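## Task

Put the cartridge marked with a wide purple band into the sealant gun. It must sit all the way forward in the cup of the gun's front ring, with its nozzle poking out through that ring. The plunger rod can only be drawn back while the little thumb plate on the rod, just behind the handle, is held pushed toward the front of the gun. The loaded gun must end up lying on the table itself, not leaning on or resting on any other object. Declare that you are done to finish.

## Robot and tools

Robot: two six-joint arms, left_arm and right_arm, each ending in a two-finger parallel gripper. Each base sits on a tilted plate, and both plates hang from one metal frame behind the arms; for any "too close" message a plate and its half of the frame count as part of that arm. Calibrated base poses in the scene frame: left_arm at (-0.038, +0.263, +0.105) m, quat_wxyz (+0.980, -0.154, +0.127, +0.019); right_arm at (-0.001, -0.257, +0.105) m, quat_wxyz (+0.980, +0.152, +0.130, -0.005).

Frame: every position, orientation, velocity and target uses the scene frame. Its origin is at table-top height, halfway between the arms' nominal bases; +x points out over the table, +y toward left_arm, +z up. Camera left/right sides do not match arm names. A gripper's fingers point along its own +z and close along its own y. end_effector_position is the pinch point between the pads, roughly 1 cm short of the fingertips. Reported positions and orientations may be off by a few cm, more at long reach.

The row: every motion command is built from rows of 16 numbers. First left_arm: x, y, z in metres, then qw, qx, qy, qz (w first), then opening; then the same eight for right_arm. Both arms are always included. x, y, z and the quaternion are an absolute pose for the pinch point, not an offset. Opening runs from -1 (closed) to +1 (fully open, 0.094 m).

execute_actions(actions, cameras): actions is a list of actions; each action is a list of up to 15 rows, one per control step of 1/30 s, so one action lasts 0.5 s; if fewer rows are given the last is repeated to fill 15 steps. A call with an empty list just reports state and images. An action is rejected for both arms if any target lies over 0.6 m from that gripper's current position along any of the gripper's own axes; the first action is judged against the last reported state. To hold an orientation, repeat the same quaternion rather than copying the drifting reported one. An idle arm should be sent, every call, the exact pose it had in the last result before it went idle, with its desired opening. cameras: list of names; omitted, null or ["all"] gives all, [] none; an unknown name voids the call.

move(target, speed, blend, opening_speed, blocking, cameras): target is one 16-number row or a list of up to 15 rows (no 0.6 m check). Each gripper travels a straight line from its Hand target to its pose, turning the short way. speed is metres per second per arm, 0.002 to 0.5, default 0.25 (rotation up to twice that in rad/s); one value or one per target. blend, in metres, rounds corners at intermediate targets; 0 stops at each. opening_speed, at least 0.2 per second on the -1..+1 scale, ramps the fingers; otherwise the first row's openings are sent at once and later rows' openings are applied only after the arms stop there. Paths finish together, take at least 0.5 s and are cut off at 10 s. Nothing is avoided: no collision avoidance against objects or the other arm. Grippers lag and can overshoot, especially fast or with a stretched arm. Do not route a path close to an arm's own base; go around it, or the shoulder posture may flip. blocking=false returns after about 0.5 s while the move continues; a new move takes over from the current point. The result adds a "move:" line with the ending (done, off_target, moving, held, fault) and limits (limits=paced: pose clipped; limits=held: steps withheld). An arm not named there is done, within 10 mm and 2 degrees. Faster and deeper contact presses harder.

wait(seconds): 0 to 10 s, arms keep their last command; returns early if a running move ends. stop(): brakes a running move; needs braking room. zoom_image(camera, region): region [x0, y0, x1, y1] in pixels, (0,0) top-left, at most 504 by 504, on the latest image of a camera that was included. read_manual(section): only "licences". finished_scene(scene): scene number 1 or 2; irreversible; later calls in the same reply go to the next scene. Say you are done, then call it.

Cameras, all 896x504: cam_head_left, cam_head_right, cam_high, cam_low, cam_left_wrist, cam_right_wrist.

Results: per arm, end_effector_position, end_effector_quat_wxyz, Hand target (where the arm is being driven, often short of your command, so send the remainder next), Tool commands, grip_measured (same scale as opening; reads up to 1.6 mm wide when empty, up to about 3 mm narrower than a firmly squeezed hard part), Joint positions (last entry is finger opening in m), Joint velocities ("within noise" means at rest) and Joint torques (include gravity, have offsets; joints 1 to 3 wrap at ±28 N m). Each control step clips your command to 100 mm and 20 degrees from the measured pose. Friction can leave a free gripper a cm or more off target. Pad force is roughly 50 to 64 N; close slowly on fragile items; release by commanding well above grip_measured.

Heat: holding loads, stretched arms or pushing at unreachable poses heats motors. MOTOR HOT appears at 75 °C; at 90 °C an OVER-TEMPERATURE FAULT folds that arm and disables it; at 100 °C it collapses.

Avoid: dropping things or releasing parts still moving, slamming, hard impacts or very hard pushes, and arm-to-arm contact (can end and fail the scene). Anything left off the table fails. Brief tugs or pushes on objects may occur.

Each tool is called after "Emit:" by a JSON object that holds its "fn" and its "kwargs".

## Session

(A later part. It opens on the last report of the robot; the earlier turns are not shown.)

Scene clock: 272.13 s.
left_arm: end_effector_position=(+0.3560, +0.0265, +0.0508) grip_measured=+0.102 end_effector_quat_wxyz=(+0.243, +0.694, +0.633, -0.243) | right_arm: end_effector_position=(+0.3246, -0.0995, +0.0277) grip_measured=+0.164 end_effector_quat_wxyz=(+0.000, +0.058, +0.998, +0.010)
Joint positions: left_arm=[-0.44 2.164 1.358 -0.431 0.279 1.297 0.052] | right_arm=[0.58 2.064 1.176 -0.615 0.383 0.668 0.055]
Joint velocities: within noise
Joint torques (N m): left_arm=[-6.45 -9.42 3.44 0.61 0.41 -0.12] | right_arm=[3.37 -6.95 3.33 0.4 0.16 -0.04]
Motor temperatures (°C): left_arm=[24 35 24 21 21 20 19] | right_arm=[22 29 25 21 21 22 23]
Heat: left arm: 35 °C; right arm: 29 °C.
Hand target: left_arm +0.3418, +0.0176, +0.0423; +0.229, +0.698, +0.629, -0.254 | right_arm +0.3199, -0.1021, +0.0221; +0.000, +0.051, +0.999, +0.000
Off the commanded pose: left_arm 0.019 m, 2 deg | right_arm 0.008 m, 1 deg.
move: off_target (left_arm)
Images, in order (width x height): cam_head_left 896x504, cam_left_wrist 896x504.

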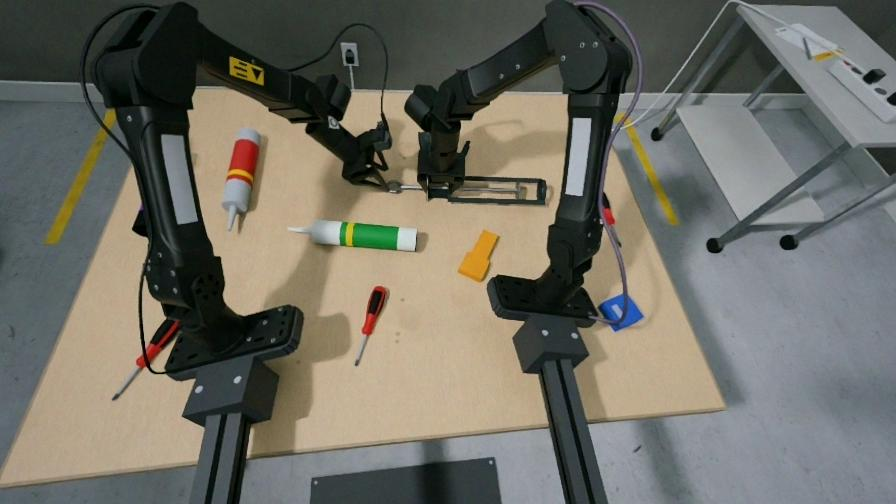

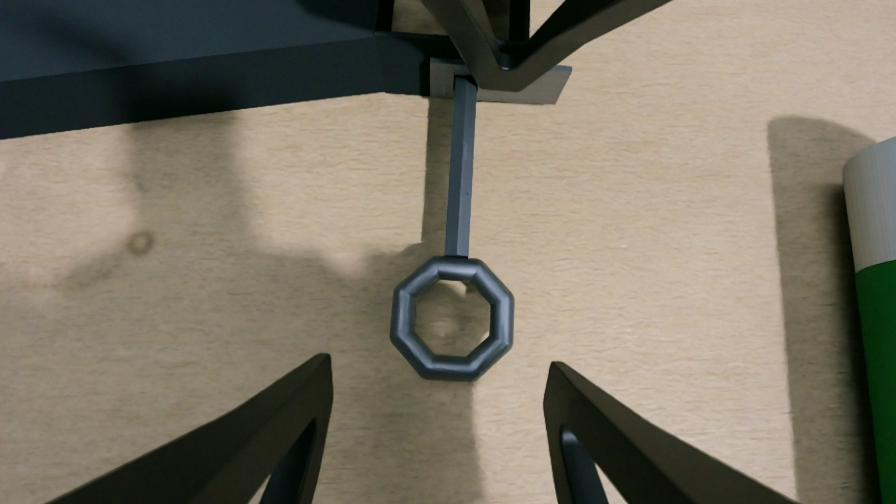

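Emit:
{"fn": "move", "kwargs": {"target": [0.338,0.000,0.022,0.2288,0.6983,0.6288,-0.2541,0.1,0.32,-0.102,0.022,0,0.0506,0.9987,0,0.05], "speed": 0.06, "cameras": ["cam_left_wrist","cam_high"]}}

Scene clock: 304.87 s.
left_arm: end_effector_position=(+0.3505, +0.0096, +0.0296) grip_measured=+0.102 end_effector_quat_wxyz=(+0.240, +0.694, +0.633, -0.244) | right_arm: end_effector_position=(+0.3246, -0.0995, +0.0277) grip_measured=+0.164 end_effector_quat_wxyz=(+0.000, +0.058, +0.998, +0.010)
Joint positions: left_arm=[-0.46 2.235 1.358 -0.36 0.273 1.277 0.052] | right_arm=[0.58 2.064 1.176 -0.615 0.383 0.668 0.055]
Joint velocities: within noise
Joint torques (N m): left_arm=[-6.63 -9.51 3.73 0.65 0.41 -0.1] | right_arm=[3.38 -6.95 3.33 0.4 0.15 -0.04]
Motor temperatures (°C): left_arm=[25 35 24 21 21 20 19] | right_arm=[22 29 25 21 21 22 24]
Heat: left arm: 35 °C; right arm: 29 °C.
Hand target: left_arm +0.3377, +0.0005, +0.0223; +0.229, +0.698, +0.629, -0.254 | right_arm +0.3199, -0.1021, +0.0221; +0.000, +0.051, +0.999, +0.000
Off the commanded pose: left_arm 0.018 m, 2 deg | right_arm 0.008 m, 1 deg.
move: off_target (left_arm)
Images, in order (width x height): cam_high 896x504, cam_left_wrist 896x504.

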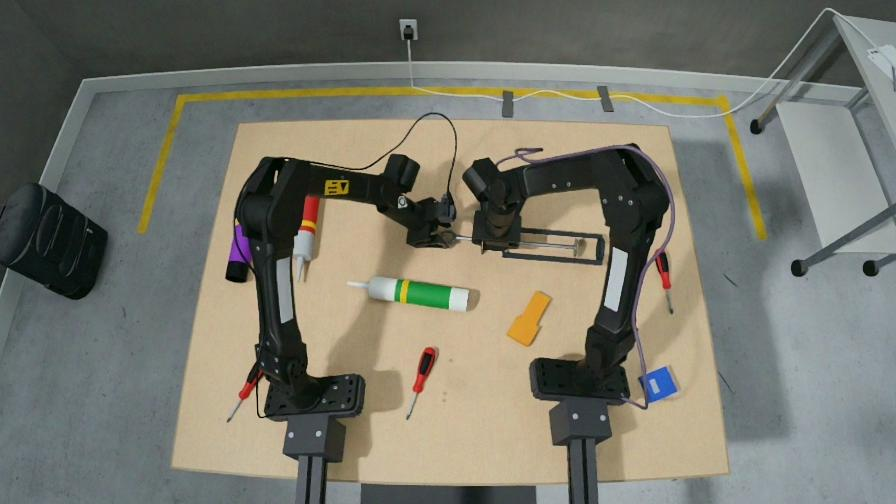

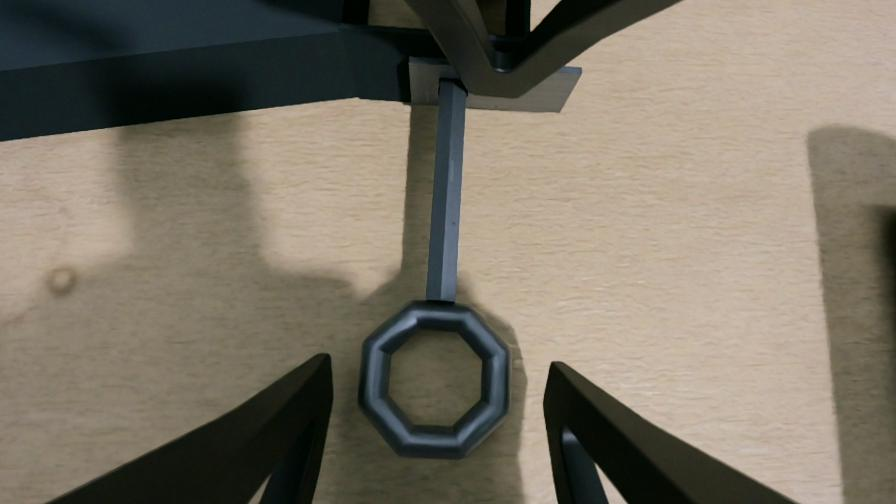

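Emit:
{"fn": "move", "kwargs": {"target": [[0.338,-0.005,0.020,0.2288,0.6983,0.6288,-0.2541,0.1,0.32,-0.102,0.022,0,0.0506,0.9987,0,0.05],[0.338,-0.005,0.020,0.2288,0.6983,0.6288,-0.2541,-0.45,0.32,-0.102,0.022,0,0.0506,0.9987,0,0.05]], "speed": 0.06, "opening_speed": 0.6, "cameras": ["cam_left_wrist","cam_right_wrist"]}}

Scene clock: 313.63 s.
left_arm: end_effector_position=(+0.3509, +0.0054, +0.0264) grip_measured=-0.264 end_effector_quat_wxyz=(+0.242, +0.694, +0.634, -0.241) | right_arm: end_effector_position=(+0.3246, -0.0995, +0.0277) grip_measured=+0.164 end_effector_quat_wxyz=(+0.000, +0.057, +0.998, +0.010)
Joint positions: left_arm=[-0.468 2.247 1.358 -0.339 0.266 1.268 0.035] | right_arm=[0.58 2.064 1.176 -0.615 0.383 0.666 0.055]
Joint velocities: within noise
Joint torques (N m): left_arm=[-6.72 -9.35 4.45 0.52 0.46 -0.11] | right_arm=[3.38 -6.95 3.33 0.4 0.15 -0.02]
Motor temperatures (°C): left_arm=[25 35 24 21 21 20 19] | right_arm=[22 29 25 21 21 22 24]
Heat: left arm: 35 °C; right arm: 29 °C.
Hand target: left_arm +0.3378, -0.0044, +0.0203; +0.229, +0.698, +0.629, -0.254 | right_arm +0.3199, -0.1021, +0.0221; +0.000, +0.051, +0.999, +0.000
Off the commanded pose: left_arm 0.018 m, 2 deg | right_arm 0.008 m, 1 deg.
move: off_target (left_arm); target 2's new opening was sent with left_arm's hand 0.016 m and 1 deg from that target
Images, in order (width x height): cam_left_wrist 896x504, cam_right_wrist 896x504.

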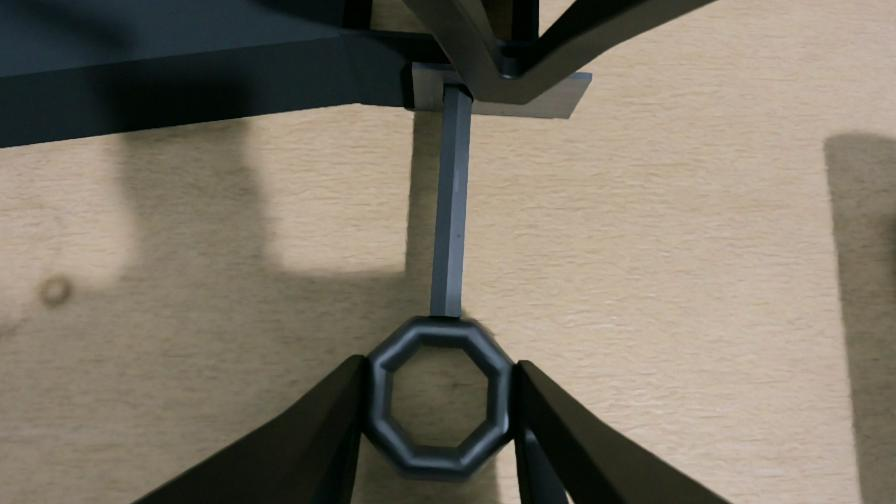

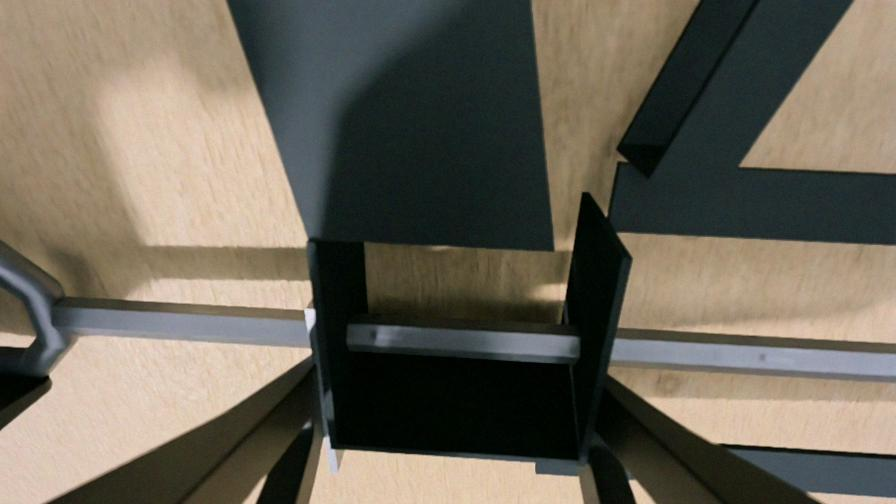

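Emit:
{"fn": "move", "kwargs": {"target": [0.343,0.045,0.020,0.2288,0.6983,0.6288,-0.2541,-0.45,0.32,-0.102,0.022,0,0.0506,0.9987,0,0.05], "speed": 0.05, "cameras": ["cam_left_wrist","cam_right_wrist","cam_high"]}}

Scene clock: 318.67 s.
left_arm: end_effector_position=(+0.3532, +0.0252, +0.0249) grip_measured=-0.265 end_effector_quat_wxyz=(+0.258, +0.695, +0.622, -0.254) | right_arm: end_effector_position=(+0.3246, -0.0986, +0.0278) grip_measured=+0.164 end_effector_quat_wxyz=(+0.000, +0.058, +0.998, +0.013)
Joint positions: left_arm=[-0.404 2.223 1.327 -0.34 0.33 1.346 0.035] | right_arm=[0.58 2.064 1.176 -0.613 0.378 0.668 0.055]
Joint velocities: within noise
Joint torques (N m): left_arm=[-2.45 -13.5 2.56 0.02 0.18 0.21] | right_arm=[3.38 -6.94 3.34 0.38 0.2 -0.04]
Motor temperatures (°C): left_arm=[25 36 24 21 21 20 20] | right_arm=[22 29 25 21 21 22 24]
Heat: left arm: 36 °C; right arm: 29 °C.
Hand target: left_arm +0.3431, +0.0440, +0.0200; +0.229, +0.698, +0.629, -0.255 | right_arm +0.3199, -0.1021, +0.0222; +0.000, +0.050, +0.999, +0.000
Off the commanded pose: left_arm 0.023 m, 3 deg | right_arm 0.008 m, 2 deg.
move: off_target (left_arm)
Images, in order (width x height): cam_high 896x504, cam_left_wrist 896x504, cam_right_wrist 896x504.

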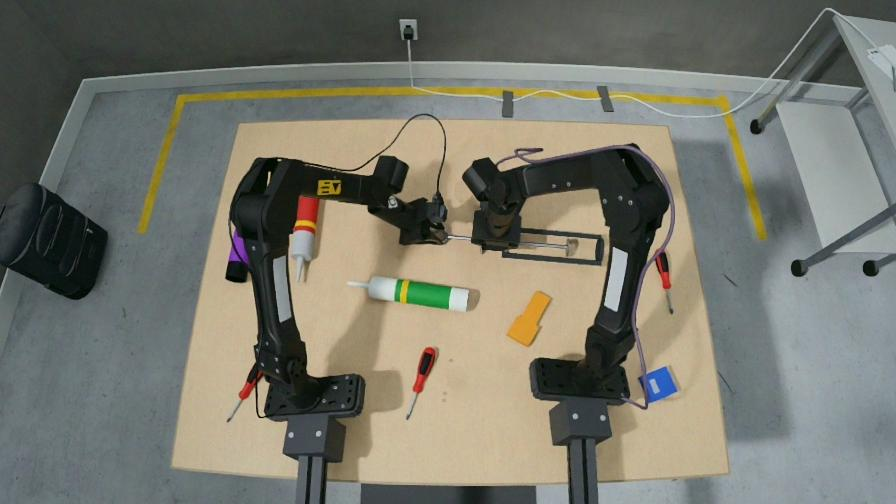

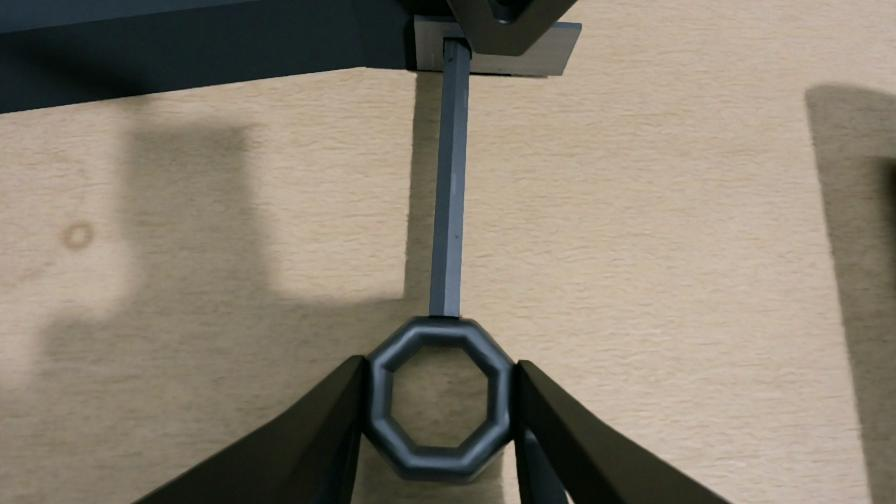

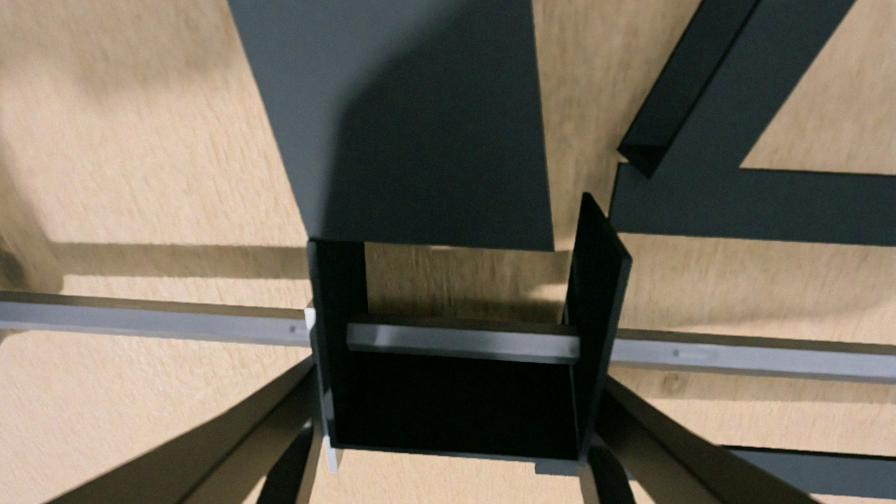

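Emit:
{"fn": "move", "kwargs": {"target": [[0.349,0.100,0.020,0.2288,0.6983,0.6288,-0.2541,-0.45,0.32,-0.102,0.022,0,0.0506,0.9987,0,0.05],[0.353,0.145,0.020,0.2288,0.6983,0.6288,-0.2541,-0.45,0.32,-0.102,0.022,0,0.0506,0.9987,0,0.05]], "speed": 0.05, "blend": 0.005, "cameras": ["cam_left_wrist","cam_right_wrist","cam_high"]}}

Scene clock: 327.97 s.
left_arm: end_effector_position=(+0.3598, +0.1160, +0.0224) grip_measured=-0.266 end_effector_quat_wxyz=(+0.264, +0.690, +0.617, -0.270) | right_arm: end_effector_position=(+0.3241, -0.0950, +0.0291) grip_measured=+0.164 end_effector_quat_wxyz=(+0.002, +0.056, +0.998, +0.015)
Joint positions: left_arm=[-0.174 2.132 1.303 -0.503 0.431 1.582 0.034] | right_arm=[0.59 2.064 1.176 -0.609 0.377 0.672 0.055]
Joint velocities: within noise
Joint torques (N m): left_arm=[-0.83 -14.48 3.19 -0.37 -0.2 0.35] | right_arm=[2.7 -6.95 3.38 0.34 0.21 -0.08]
Motor temperatures (°C): left_arm=[24 36 24 21 21 20 20] | right_arm=[22 29 25 21 21 22 25]
Heat: left arm: 36 °C; right arm: 29 °C.
Hand target: left_arm +0.3526, +0.1435, +0.0198; +0.230, +0.698, +0.629, -0.255 | right_arm +0.3198, -0.1020, +0.0222; +0.000, +0.050, +0.999, +0.000
Off the commanded pose: left_arm 0.030 m, 5 deg | right_arm 0.011 m, 2 deg.
move: off_target (left_arm, right_arm)
Images, in order (width x height): cam_high 896x504, cam_left_wrist 896x504, cam_right_wrist 896x504.

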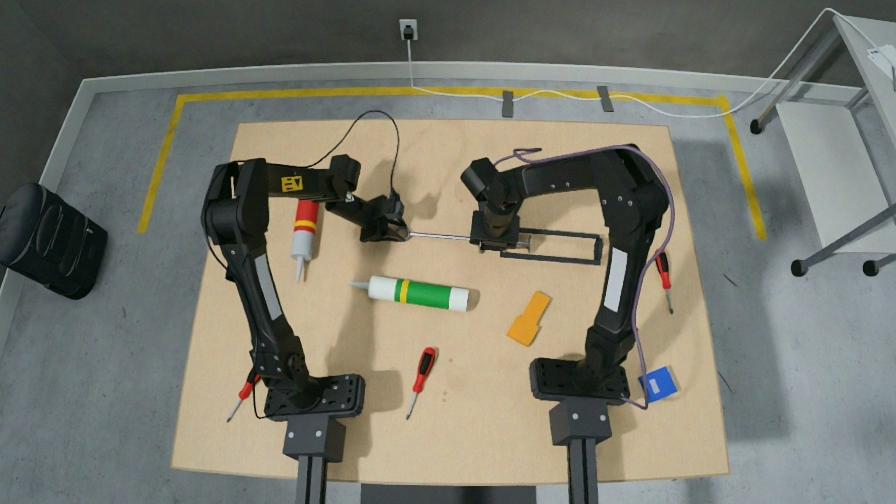

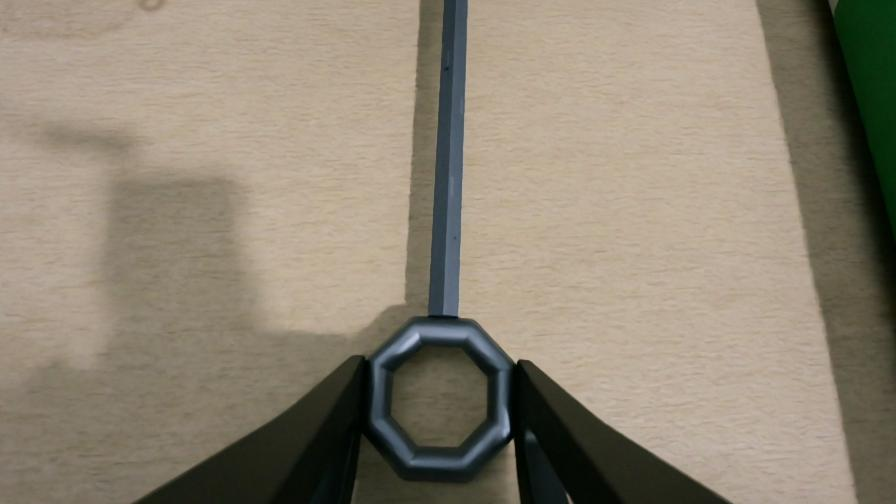

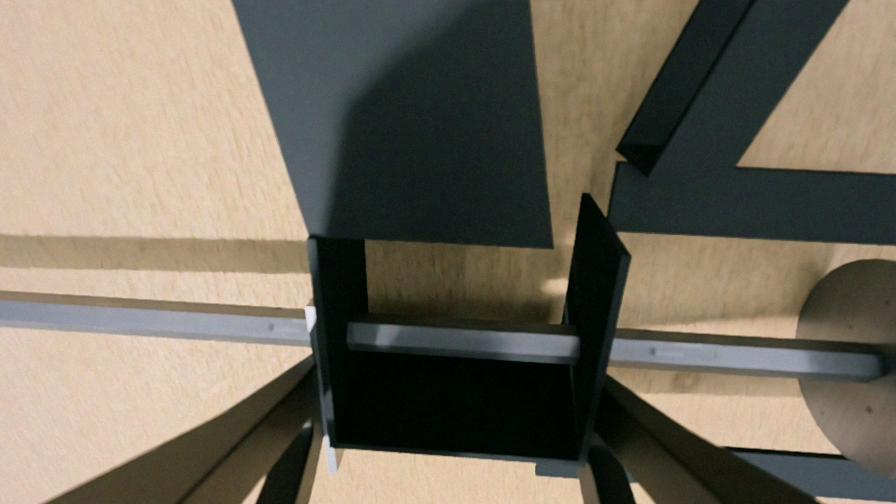

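Emit:
{"fn": "move", "kwargs": {"target": [0.356,0.172,0.020,0.2288,0.6983,0.6288,-0.2541,-0.45,0.32,-0.102,0.022,0,0.0506,0.9987,0,0.05], "speed": 0.05, "cameras": ["cam_left_wrist","cam_right_wrist"]}}

Emit:
{"fn": "zoom_image", "kwargs": {"camera": "cam_right_wrist", "region": [392, 0, 896, 504]}}

Scene clock: 335.00 s.
left_arm: end_effector_position=(+0.3582, +0.1397, +0.0221) grip_measured=-0.266 end_effector_quat_wxyz=(+0.268, +0.686, +0.617, -0.278) | right_arm: end_effector_position=(+0.3229, -0.0936, +0.0298) grip_measured=+0.164 end_effector_quat_wxyz=(+0.002, +0.053, +0.998, +0.015)
Joint positions: left_arm=[-0.108 2.116 1.303 -0.553 0.463 1.648 0.034] | right_arm=[0.595 2.064 1.176 -0.612 0.377 0.672 0.055]
Joint velocities: within noise
Joint torques (N m): left_arm=[-0.47 -14.28 4.64 -0.53 -0.38 0.4] | right_arm=[2.33 -6.94 3.38 0.37 0.2 -0.06]
Motor temperatures (°C): left_arm=[24 36 24 21 21 20 20] | right_arm=[22 29 25 21 21 22 25]
Heat: left arm: 36 °C; right arm: 29 °C.
Hand target: left_arm +0.3553, +0.1707, +0.0201; +0.231, +0.697, +0.629, -0.255 | right_arm +0.3198, -0.1020, +0.0222; +0.000, +0.051, +0.999, +0.000
Off the commanded pose: left_arm 0.032 m, 6 deg | right_arm 0.012 m, 2 deg.
move: off_target (left_arm, right_arm)
Images, in order (width x height): cam_left_wrist 896x504, cam_right_wrist 896x504.

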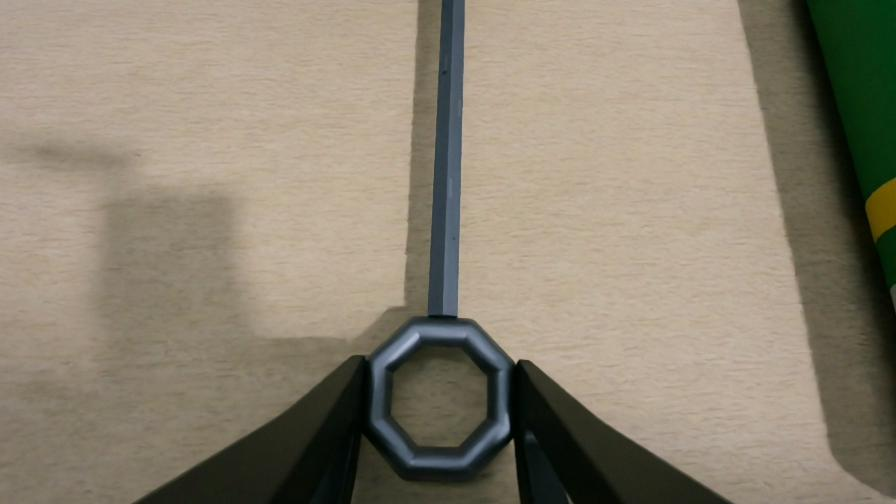

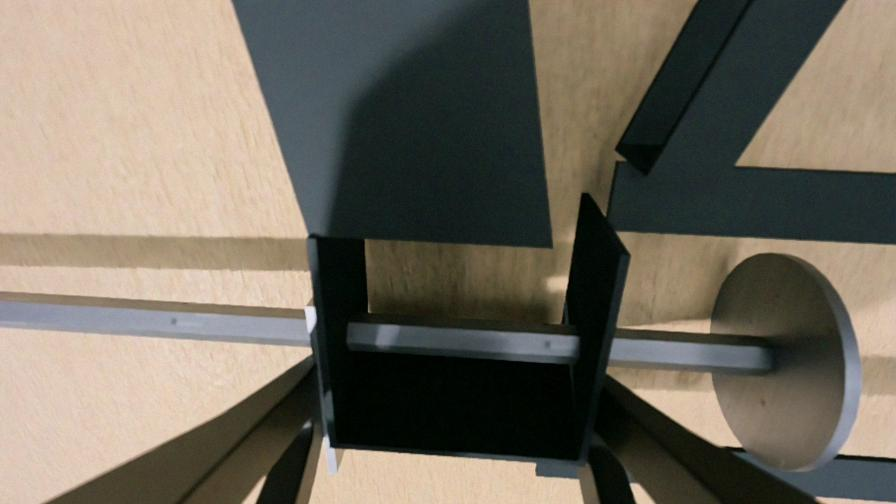

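Scaled by 1.000.

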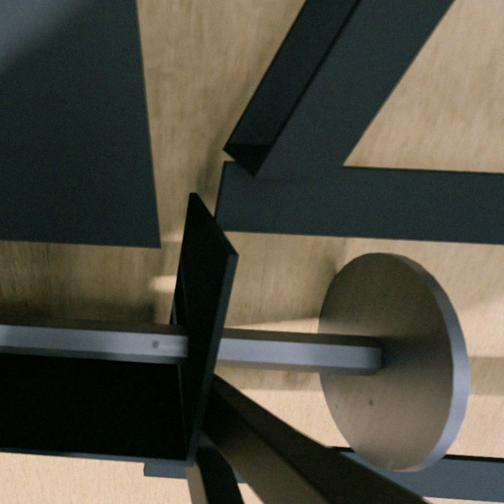

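Emit:
{"fn": "move", "kwargs": {"target": [0.358,0.186,0.020,0.2288,0.6983,0.6288,-0.2541,-0.45,0.32,-0.102,0.022,0,0.0506,0.9987,0,0.05], "speed": 0.05, "cameras": ["cam_left_wrist","cam_right_wrist"]}}

Scene clock: 347.70 s.
left_arm: end_effector_position=(+0.3581, +0.1510, +0.0227) grip_measured=-0.267 end_effector_quat_wxyz=(+0.269, +0.685, +0.615, -0.284) | right_arm: end_effector_position=(+0.3223, -0.0930, +0.0301) grip_measured=+0.164 end_effector_quat_wxyz=(+0.002, +0.051, +0.999, +0.015)
Joint positions: left_arm=[-0.077 2.114 1.317 -0.593 0.479 1.685 0.034] | right_arm=[0.597 2.064 1.176 -0.613 0.377 0.67 0.055]
Joint velocities: within noise
Joint torques (N m): left_arm=[-0.1 -14.41 4.96 -0.56 -0.48 0.39] | right_arm=[2.17 -6.95 3.37 0.39 0.21 -0.05]
Motor temperatures (°C): left_arm=[23 36 24 21 21 20 21] | right_arm=[22 29 25 21 21 22 25]
Heat: left arm: 36 °C; right arm: 29 °C.
Hand target: left_arm +0.3573, +0.1847, +0.0204; +0.231, +0.697, +0.629, -0.255 | right_arm +0.3198, -0.1019, +0.0223; +0.000, +0.051, +0.999, +0.000
Off the commanded pose: left_arm 0.035 m, 6 deg | right_arm 0.012 m, 2 deg.
move: off_target (left_arm, right_arm)
Images, in order (width x height): cam_left_wrist 896x504, cam_right_wrist 896x504.

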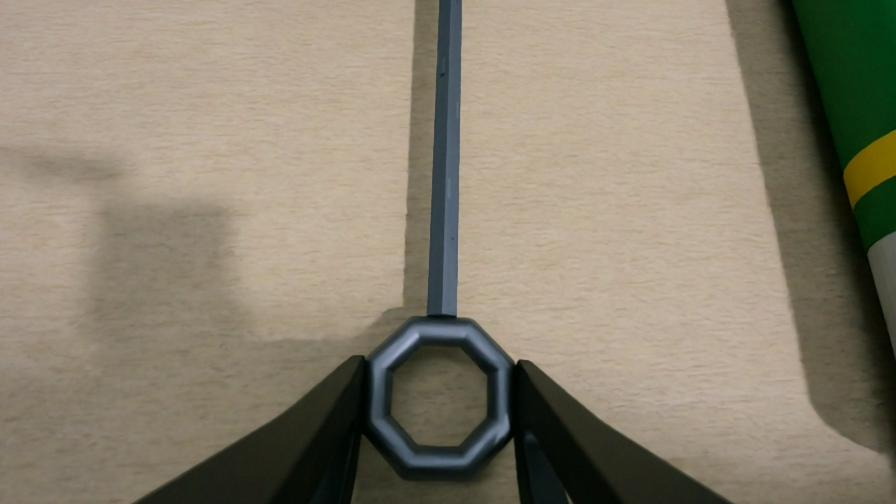

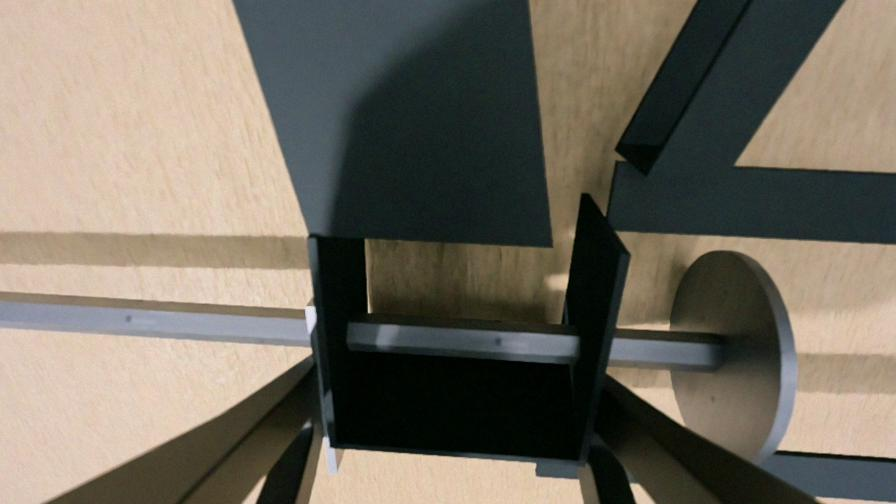

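Emit:
{"fn": "move", "kwargs": {"target": [0.358,0.192,0.020,0.2288,0.6983,0.6288,-0.2541,-0.45,0.32,-0.102,0.022,0,0.0506,0.9987,0,0.05], "speed": 0.05, "cameras": ["cam_right_wrist"]}}

Scene clock: 351.63 s.
left_arm: end_effector_position=(+0.3578, +0.1559, +0.0226) grip_measured=-0.267 end_effector_quat_wxyz=(+0.270, +0.684, +0.615, -0.286) | right_arm: end_effector_position=(+0.3221, -0.0927, +0.0303) grip_measured=+0.164 end_effector_quat_wxyz=(+0.002, +0.051, +0.999, +0.016)
Joint positions: left_arm=[-0.062 2.114 1.322 -0.609 0.487 1.701 0.034] | right_arm=[0.598 2.064 1.176 -0.613 0.377 0.67 0.055]
Joint velocities: within noise
Joint torques (N m): left_arm=[0.01 -14.68 4.88 -0.55 -0.53 0.4] | right_arm=[2.09 -6.95 3.38 0.4 0.21 -0.05]
Motor temperatures (°C): left_arm=[23 37 24 21 21 20 21] | right_arm=[22 29 25 21 21 22 25]
Heat: left arm: 37 °C; right arm: 29 °C.
Hand target: left_arm +0.3573, +0.1908, +0.0203; +0.231, +0.697, +0.630, -0.255 | right_arm +0.3198, -0.1020, +0.0223; +0.000, +0.051, +0.999, +0.000
Off the commanded pose: left_arm 0.036 m, 6 deg | right_arm 0.013 m, 2 deg.
move: off_target (left_arm, right_arm)
Images, in order (width x height): cam_right_wrist 896x504.

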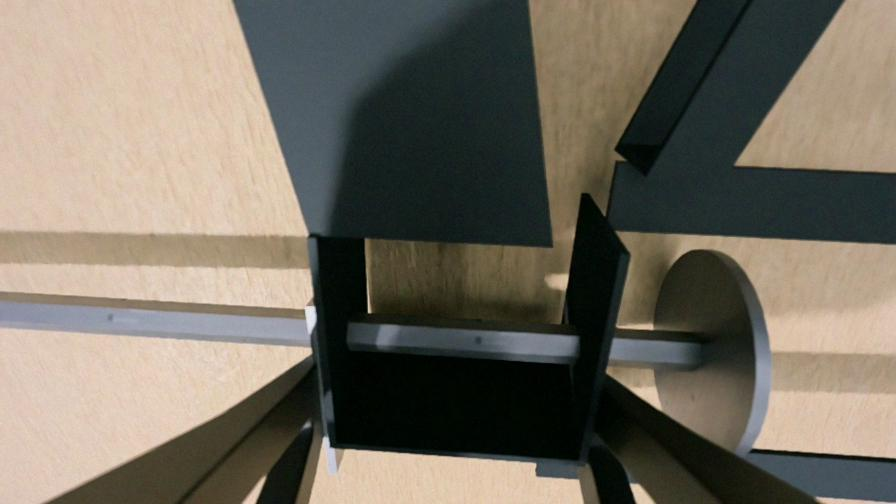

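Emit:
{"fn": "move", "kwargs": {"target": [[0.347,0.150,0.017,0.2288,0.6983,0.6288,-0.2541,-0.45,0.32,-0.102,0.022,0,0.0506,0.9987,0,0.05],[0.347,0.150,0.017,0.2288,0.6983,0.6288,-0.2541,0.1,0.32,-0.102,0.022,0,0.0506,0.9987,0,0.3],[0.345,0.200,0.077,0.2288,0.6983,0.6288,-0.2541,0.1,0.32,-0.102,0.09,0,0.0506,0.9987,0,0.3],[0.335,0.230,0.15,0.2288,0.6983,0.6288,-0.2541,0.1,0.318,-0.115,0.09,0,0.0506,0.9987,0,1.0]], "speed": 0.12, "cameras": ["cam_right_wrist","cam_left_wrist"]}}

Scene clock: 370.70 s.
left_arm: end_effector_position=(+0.3306, +0.2248, +0.1403) grip_measured=+0.098 end_effector_quat_wxyz=(+0.218, +0.698, +0.630, -0.262) | right_arm: end_effector_position=(+0.3183, -0.1082, +0.0841) grip_measured=+0.998 end_effector_quat_wxyz=(-0.006, +0.053, +0.999, +0.004)
Joint positions: left_arm=[-0.032 1.756 1.385 -1.069 0.373 1.724 0.052] | right_arm=[0.635 1.936 1.231 -0.837 0.388 0.725 0.094]
Joint velocities: within noise
Joint torques (N m): left_arm=[-2.11 -11.56 6.11 -0.11 0.48 0.12] | right_arm=[2.96 -9.54 4.26 0.11 0.12 -0.05]
Motor temperatures (°C): left_arm=[23 39 25 21 21 20 21] | right_arm=[22 30 25 21 21 22 25]
Heat: left arm: 39 °C; right arm: 30 °C.
Hand target: left_arm +0.3348, +0.2299, +0.1499; +0.229, +0.698, +0.629, -0.254 | right_arm +0.3180, -0.1148, +0.0898; +0.000, +0.051, +0.999, +0.000
Off the commanded pose: left_arm 0.012 m, 2 deg | right_arm 0.009 m, 1 deg.
move: off_target (left_arm); target 2's new opening was sent with left_arm's hand 0.011 m and 3 deg from that target
Images, in order (width x height): cam_left_wrist 896x504, cam_right_wrist 896x504.

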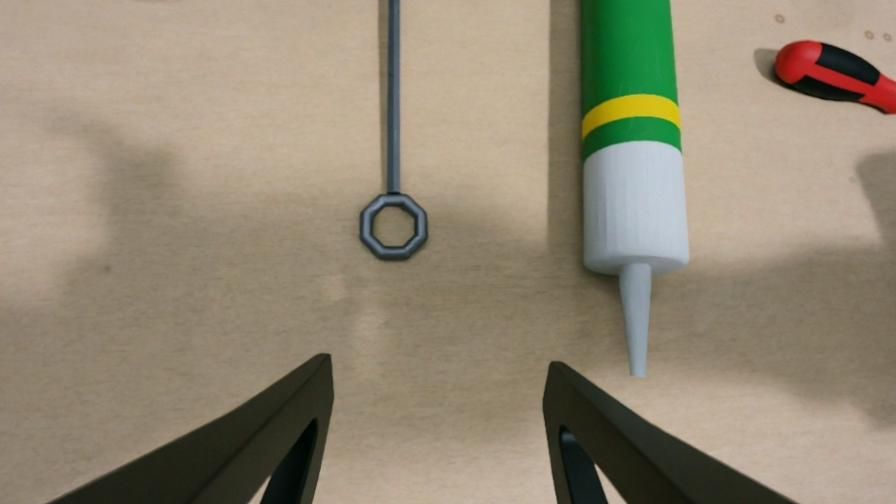

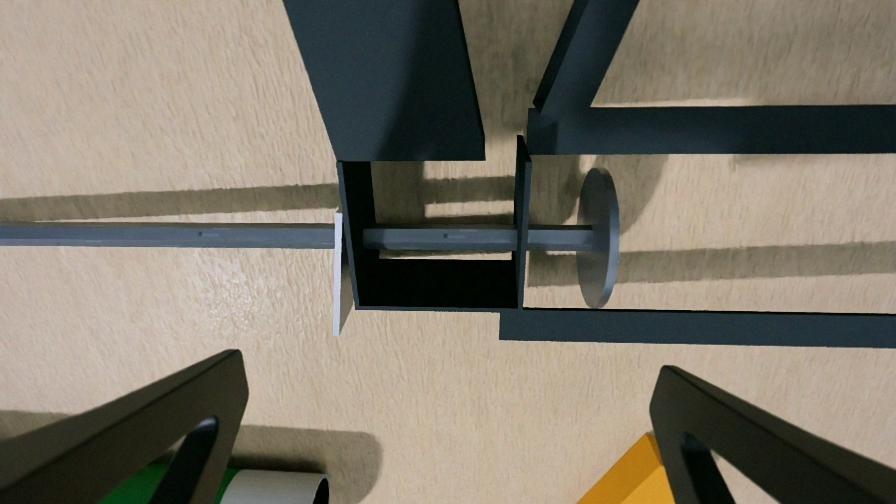

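Emit:
{"fn": "move", "kwargs": {"target": [0.345,0.230,0.20,0.2288,0.6983,0.6288,-0.2541,0.1,0.317,-0.122,0.060,0,0.0506,0.9987,0,1.0], "speed": 0.12, "cameras": ["cam_right_wrist"]}}

Scene clock: 377.77 s.
left_arm: end_effector_position=(+0.3436, +0.2320, +0.1871) grip_measured=+0.098 end_effector_quat_wxyz=(+0.221, +0.697, +0.631, -0.259) | right_arm: end_effector_position=(+0.3193, -0.1199, +0.0636) grip_measured=+0.998 end_effector_quat_wxyz=(-0.002, +0.055, +0.998, +0.005)
Joint positions: left_arm=[-0.056 1.743 1.559 -1.238 0.371 1.696 0.052] | right_arm=[0.585 1.936 1.162 -0.74 0.388 0.672 0.094]
Joint velocities: within noise
Joint torques (N m): left_arm=[-4.3 -11.77 6.5 -0.05 0.42 -0.11] | right_arm=[2.96 -7.09 3.6 0.44 0.11 -0.04]
Motor temperatures (°C): left_arm=[23 38 25 21 21 20 20] | right_arm=[22 32 25 21 21 22 24]
Heat: left arm: 38 °C; right arm: 32 °C.
Hand target: left_arm +0.3449, +0.2300, +0.1998; +0.229, +0.698, +0.629, -0.254 | right_arm +0.3170, -0.1220, +0.0601; +0.000, +0.051, +0.999, +0.000
Off the commanded pose: left_arm 0.013 m, 1 deg | right_arm 0.005 m, 1 deg.
move: off_target (left_arm)
Images, in order (width x height): cam_right_wrist 896x504.

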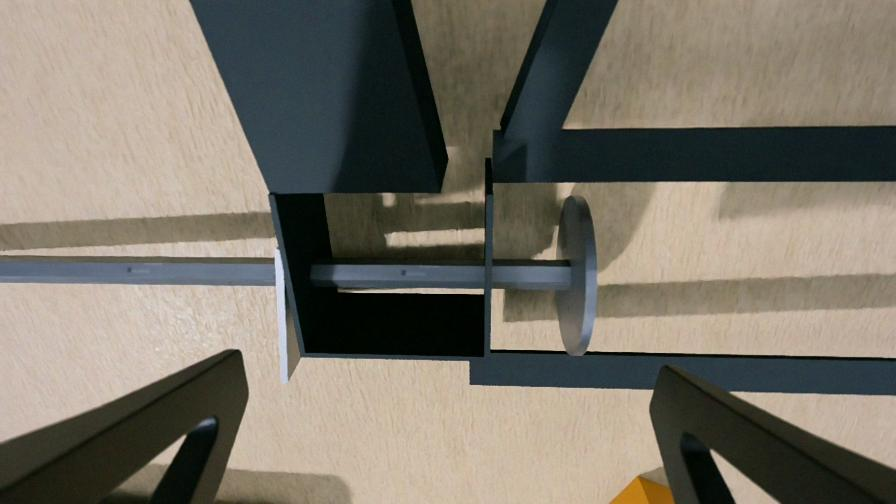

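Emit:
{"fn": "move", "kwargs": {"target": [0.345,0.230,0.20,0.2288,0.6983,0.6288,-0.2541,0.1,0.317,-0.120,0.024,0,0.0506,0.9987,0,1.0], "speed": 0.06, "cameras": ["cam_right_wrist"]}}

Scene clock: 385.37 s.
left_arm: end_effector_position=(+0.3433, +0.2320, +0.1871) grip_measured=+0.098 end_effector_quat_wxyz=(+0.221, +0.697, +0.631, -0.260) | right_arm: end_effector_position=(+0.3220, -0.1181, +0.0320) grip_measured=+0.998 end_effector_quat_wxyz=(+0.003, +0.056, +0.998, +0.009)
Joint positions: left_arm=[-0.056 1.743 1.559 -1.239 0.371 1.696 0.052] | right_arm=[0.549 2.002 1.119 -0.604 0.387 0.63 0.094]
Joint velocities: within noise
Joint torques (N m): left_arm=[-4.31 -11.75 6.49 -0.07 0.43 -0.11] | right_arm=[2.95 -6.24 3.28 0.44 0.09 -0.03]
Motor temperatures (°C): left_arm=[23 39 25 21 21 20 20] | right_arm=[22 32 25 21 21 22 24]
Heat: left arm: 39 °C; right arm: 32 °C.
Hand target: left_arm +0.3448, +0.2300, +0.1999; +0.229, +0.698, +0.629, -0.254 | right_arm +0.3167, -0.1203, +0.0245; +0.000, +0.051, +0.999, +0.000
Off the commanded pose: left_arm 0.013 m, 1 deg | right_arm 0.010 m, 1 deg.
move: off_target (left_arm)
Images, in order (width x height): cam_right_wrist 896x504.

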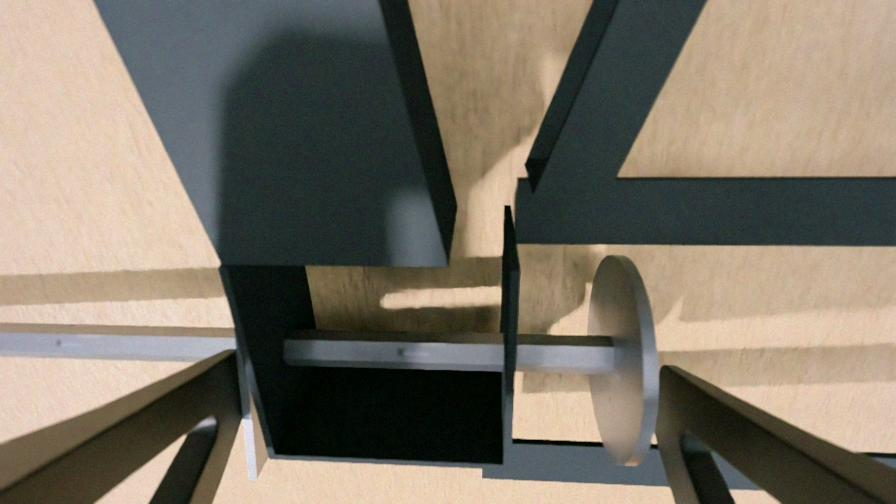

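Emit:
{"fn": "move", "kwargs": {"target": [0.345,0.230,0.20,0.2288,0.6983,0.6288,-0.2541,0.1,0.3165,-0.118,0.020,0,0.0506,0.9987,0,0.1], "speed": 0.06, "opening_speed": 0.3, "cameras": ["cam_right_wrist"]}}

Scene clock: 394.17 s.
left_arm: end_effector_position=(+0.3433, +0.2321, +0.1871) grip_measured=+0.098 end_effector_quat_wxyz=(+0.221, +0.697, +0.631, -0.260) | right_arm: end_effector_position=(+0.3238, -0.1145, +0.0308) grip_measured=+0.740 end_effector_quat_wxyz=(+0.006, +0.058, +0.998, +0.016)
Joint positions: left_arm=[-0.056 1.743 1.559 -1.239 0.371 1.696 0.052] | right_arm=[0.549 2.006 1.119 -0.586 0.377 0.629 0.082]
Joint velocities: within noise
Joint torques (N m): left_arm=[-4.29 -11.74 6.5 -0.07 0.43 -0.11] | right_arm=[3 -5.56 3.21 0.45 0.19 -0.02]
Motor temperatures (°C): left_arm=[23 40 26 20 21 20 20] | right_arm=[22 31 25 21 21 22 24]
Heat: left arm: 40 °C; right arm: 31 °C.
Hand target: left_arm +0.3448, +0.2300, +0.1999; +0.229, +0.698, +0.629, -0.254 | right_arm +0.3164, -0.1182, +0.0205; +0.000, +0.050, +0.999, +0.000
Off the commanded pose: left_arm 0.013 m, 1 deg | right_arm 0.014 m, 2 deg.
move: off_target (left_arm, right_arm)
Images, in order (width x height): cam_right_wrist 896x504.

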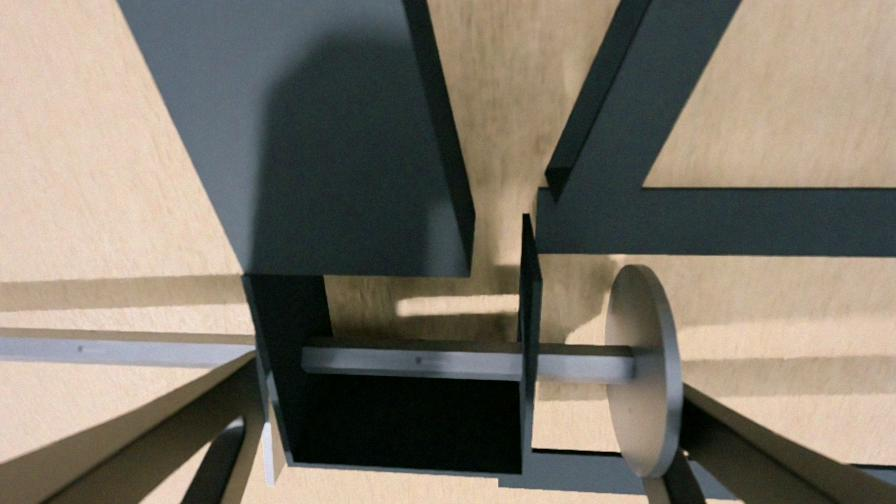

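Emit:
{"fn": "zoom_image", "kwargs": {"camera": "cam_right_wrist", "region": [150, 240, 400, 504]}}

Emit:
{"fn": "zoom_image", "kwargs": {"camera": "cam_right_wrist", "region": [500, 240, 800, 504]}}

Scaled by 1.909 from the camera's 896x504 image, which has a finer 1280x720 frame.

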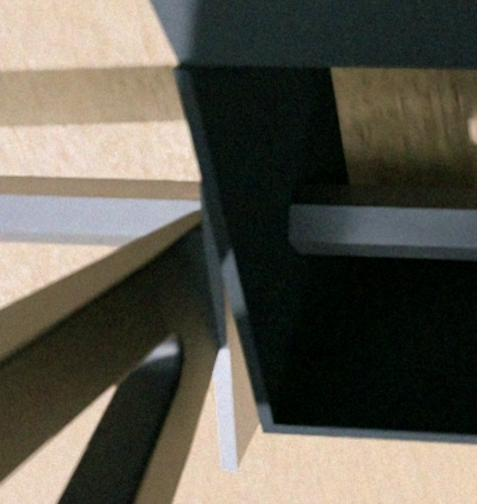

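Scaled by 1.680 from the camera's 896x504 image, which has a finer 1280x720 frame.

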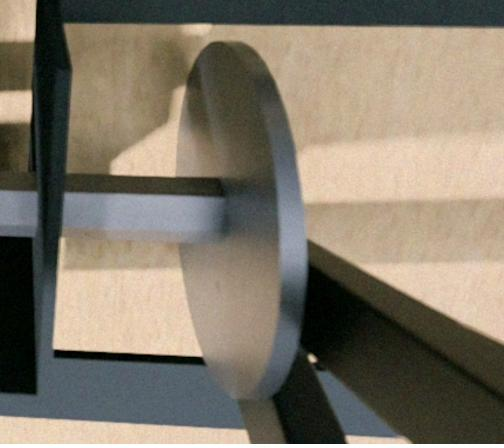

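Emit:
{"fn": "move", "kwargs": {"target": [[0.345,0.230,0.20,0.2288,0.6983,0.6288,-0.2541,0.1,0.3135,-0.117,0.019,0,0.0506,0.9987,0,0.95],[0.345,0.230,0.20,0.2288,0.6983,0.6288,-0.2541,0.1,0.3135,-0.117,0.019,0,0.0506,0.9987,0,0.1]], "speed": 0.06, "opening_speed": 0.3, "cameras": ["cam_right_wrist"]}}

Scene clock: 425.33 s.
left_arm: end_effector_position=(+0.3432, +0.2321, +0.1871) grip_measured=+0.098 end_effector_quat_wxyz=(+0.220, +0.697, +0.631, -0.260) | right_arm: end_effector_position=(+0.3249, -0.1144, +0.0302) grip_measured=+0.738 end_effector_quat_wxyz=(+0.010, +0.059, +0.998, +0.016)
Joint positions: left_arm=[-0.056 1.743 1.559 -1.24 0.371 1.695 0.052] | right_arm=[0.549 2.006 1.115 -0.576 0.381 0.629 0.082]
Joint velocities: within noise
Joint torques (N m): left_arm=[-4.3 -11.75 6.48 -0.07 0.44 -0.11] | right_arm=[3.37 -5.61 2.55 0.43 0.15 0.04]
Motor temperatures (°C): left_arm=[24 41 26 20 21 20 20] | right_arm=[22 30 25 21 21 22 25]
Heat: left arm: 41 °C; right arm: 30 °C.
Hand target: left_arm +0.3448, +0.2300, +0.1999; +0.229, +0.698, +0.629, -0.254 | right_arm +0.3135, -0.1172, +0.0196; +0.000, +0.050, +0.999, +0.000
Off the commanded pose: left_arm 0.013 m, 1 deg | right_arm 0.016 m, 2 deg.
move: off_target (left_arm, right_arm); target 2's new opening was sent with right_arm's hand 0.016 m and 2 deg from that target
Images, in order (width x height): cam_right_wrist 896x504.

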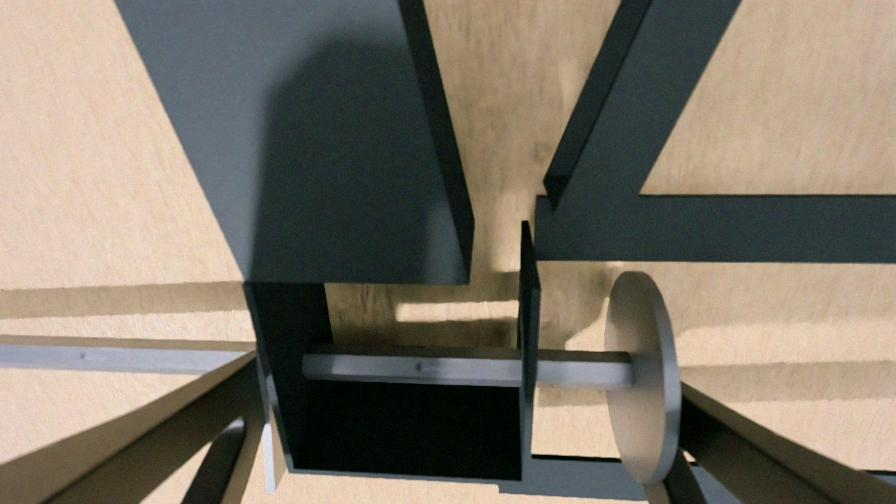

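Emit:
{"fn": "move", "kwargs": {"target": [[0.345,0.230,0.20,0.2288,0.6983,0.6288,-0.2541,0.1,0.3135,-0.117,0.019,0,0.0506,0.9987,0,1.0],[0.345,0.230,0.20,0.2288,0.6983,0.6288,-0.2541,0.1,0.309,-0.120,0.05,0,0.0506,0.9987,0,1.0],[0.345,0.230,0.20,0.2288,0.6983,0.6288,-0.2541,0.1,0.311,-0.120,0.02,0,0.0506,0.9987,0,1.0]], "speed": 0.06, "cameras": ["cam_right_wrist"]}}

Scene clock: 471.97 s.
left_arm: end_effector_position=(+0.3432, +0.2321, +0.1871) grip_measured=+0.098 end_effector_quat_wxyz=(+0.220, +0.697, +0.631, -0.260) | right_arm: end_effector_position=(+0.3148, -0.1170, +0.0280) grip_measured=+0.998 end_effector_quat_wxyz=(+0.001, +0.054, +0.998, +0.010)
Joint positions: left_arm=[-0.056 1.743 1.559 -1.24 0.371 1.695 0.052] | right_arm=[0.554 2 1.091 -0.581 0.381 0.633 0.094]
Joint velocities: within noise
Joint torques (N m): left_arm=[-4.3 -11.77 6.48 -0.07 0.44 -0.11] | right_arm=[2.82 -6.08 3.15 0.51 0.15 0]
Motor temperatures (°C): left_arm=[24 42 26 20 21 20 19] | right_arm=[22 31 24 21 21 22 26]
Heat: left arm: 42 °C; right arm: 31 °C.
Hand target: left_arm +0.3448, +0.2300, +0.1999; +0.229, +0.698, +0.629, -0.254 | right_arm +0.3108, -0.1201, +0.0203; +0.000, +0.051, +0.999, +0.000
Off the commanded pose: left_arm 0.013 m, 1 deg | right_arm 0.009 m, 1 deg.
move: off_target (left_arm)
Images, in order (width x height): cam_right_wrist 896x504.

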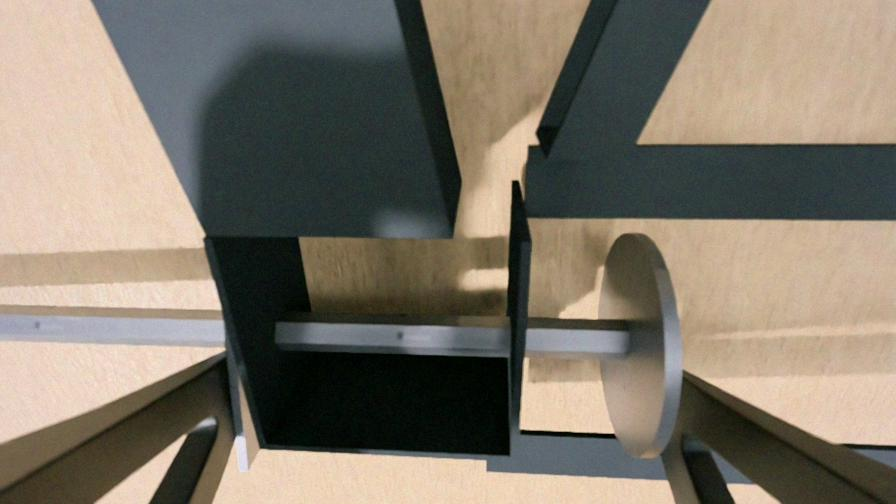

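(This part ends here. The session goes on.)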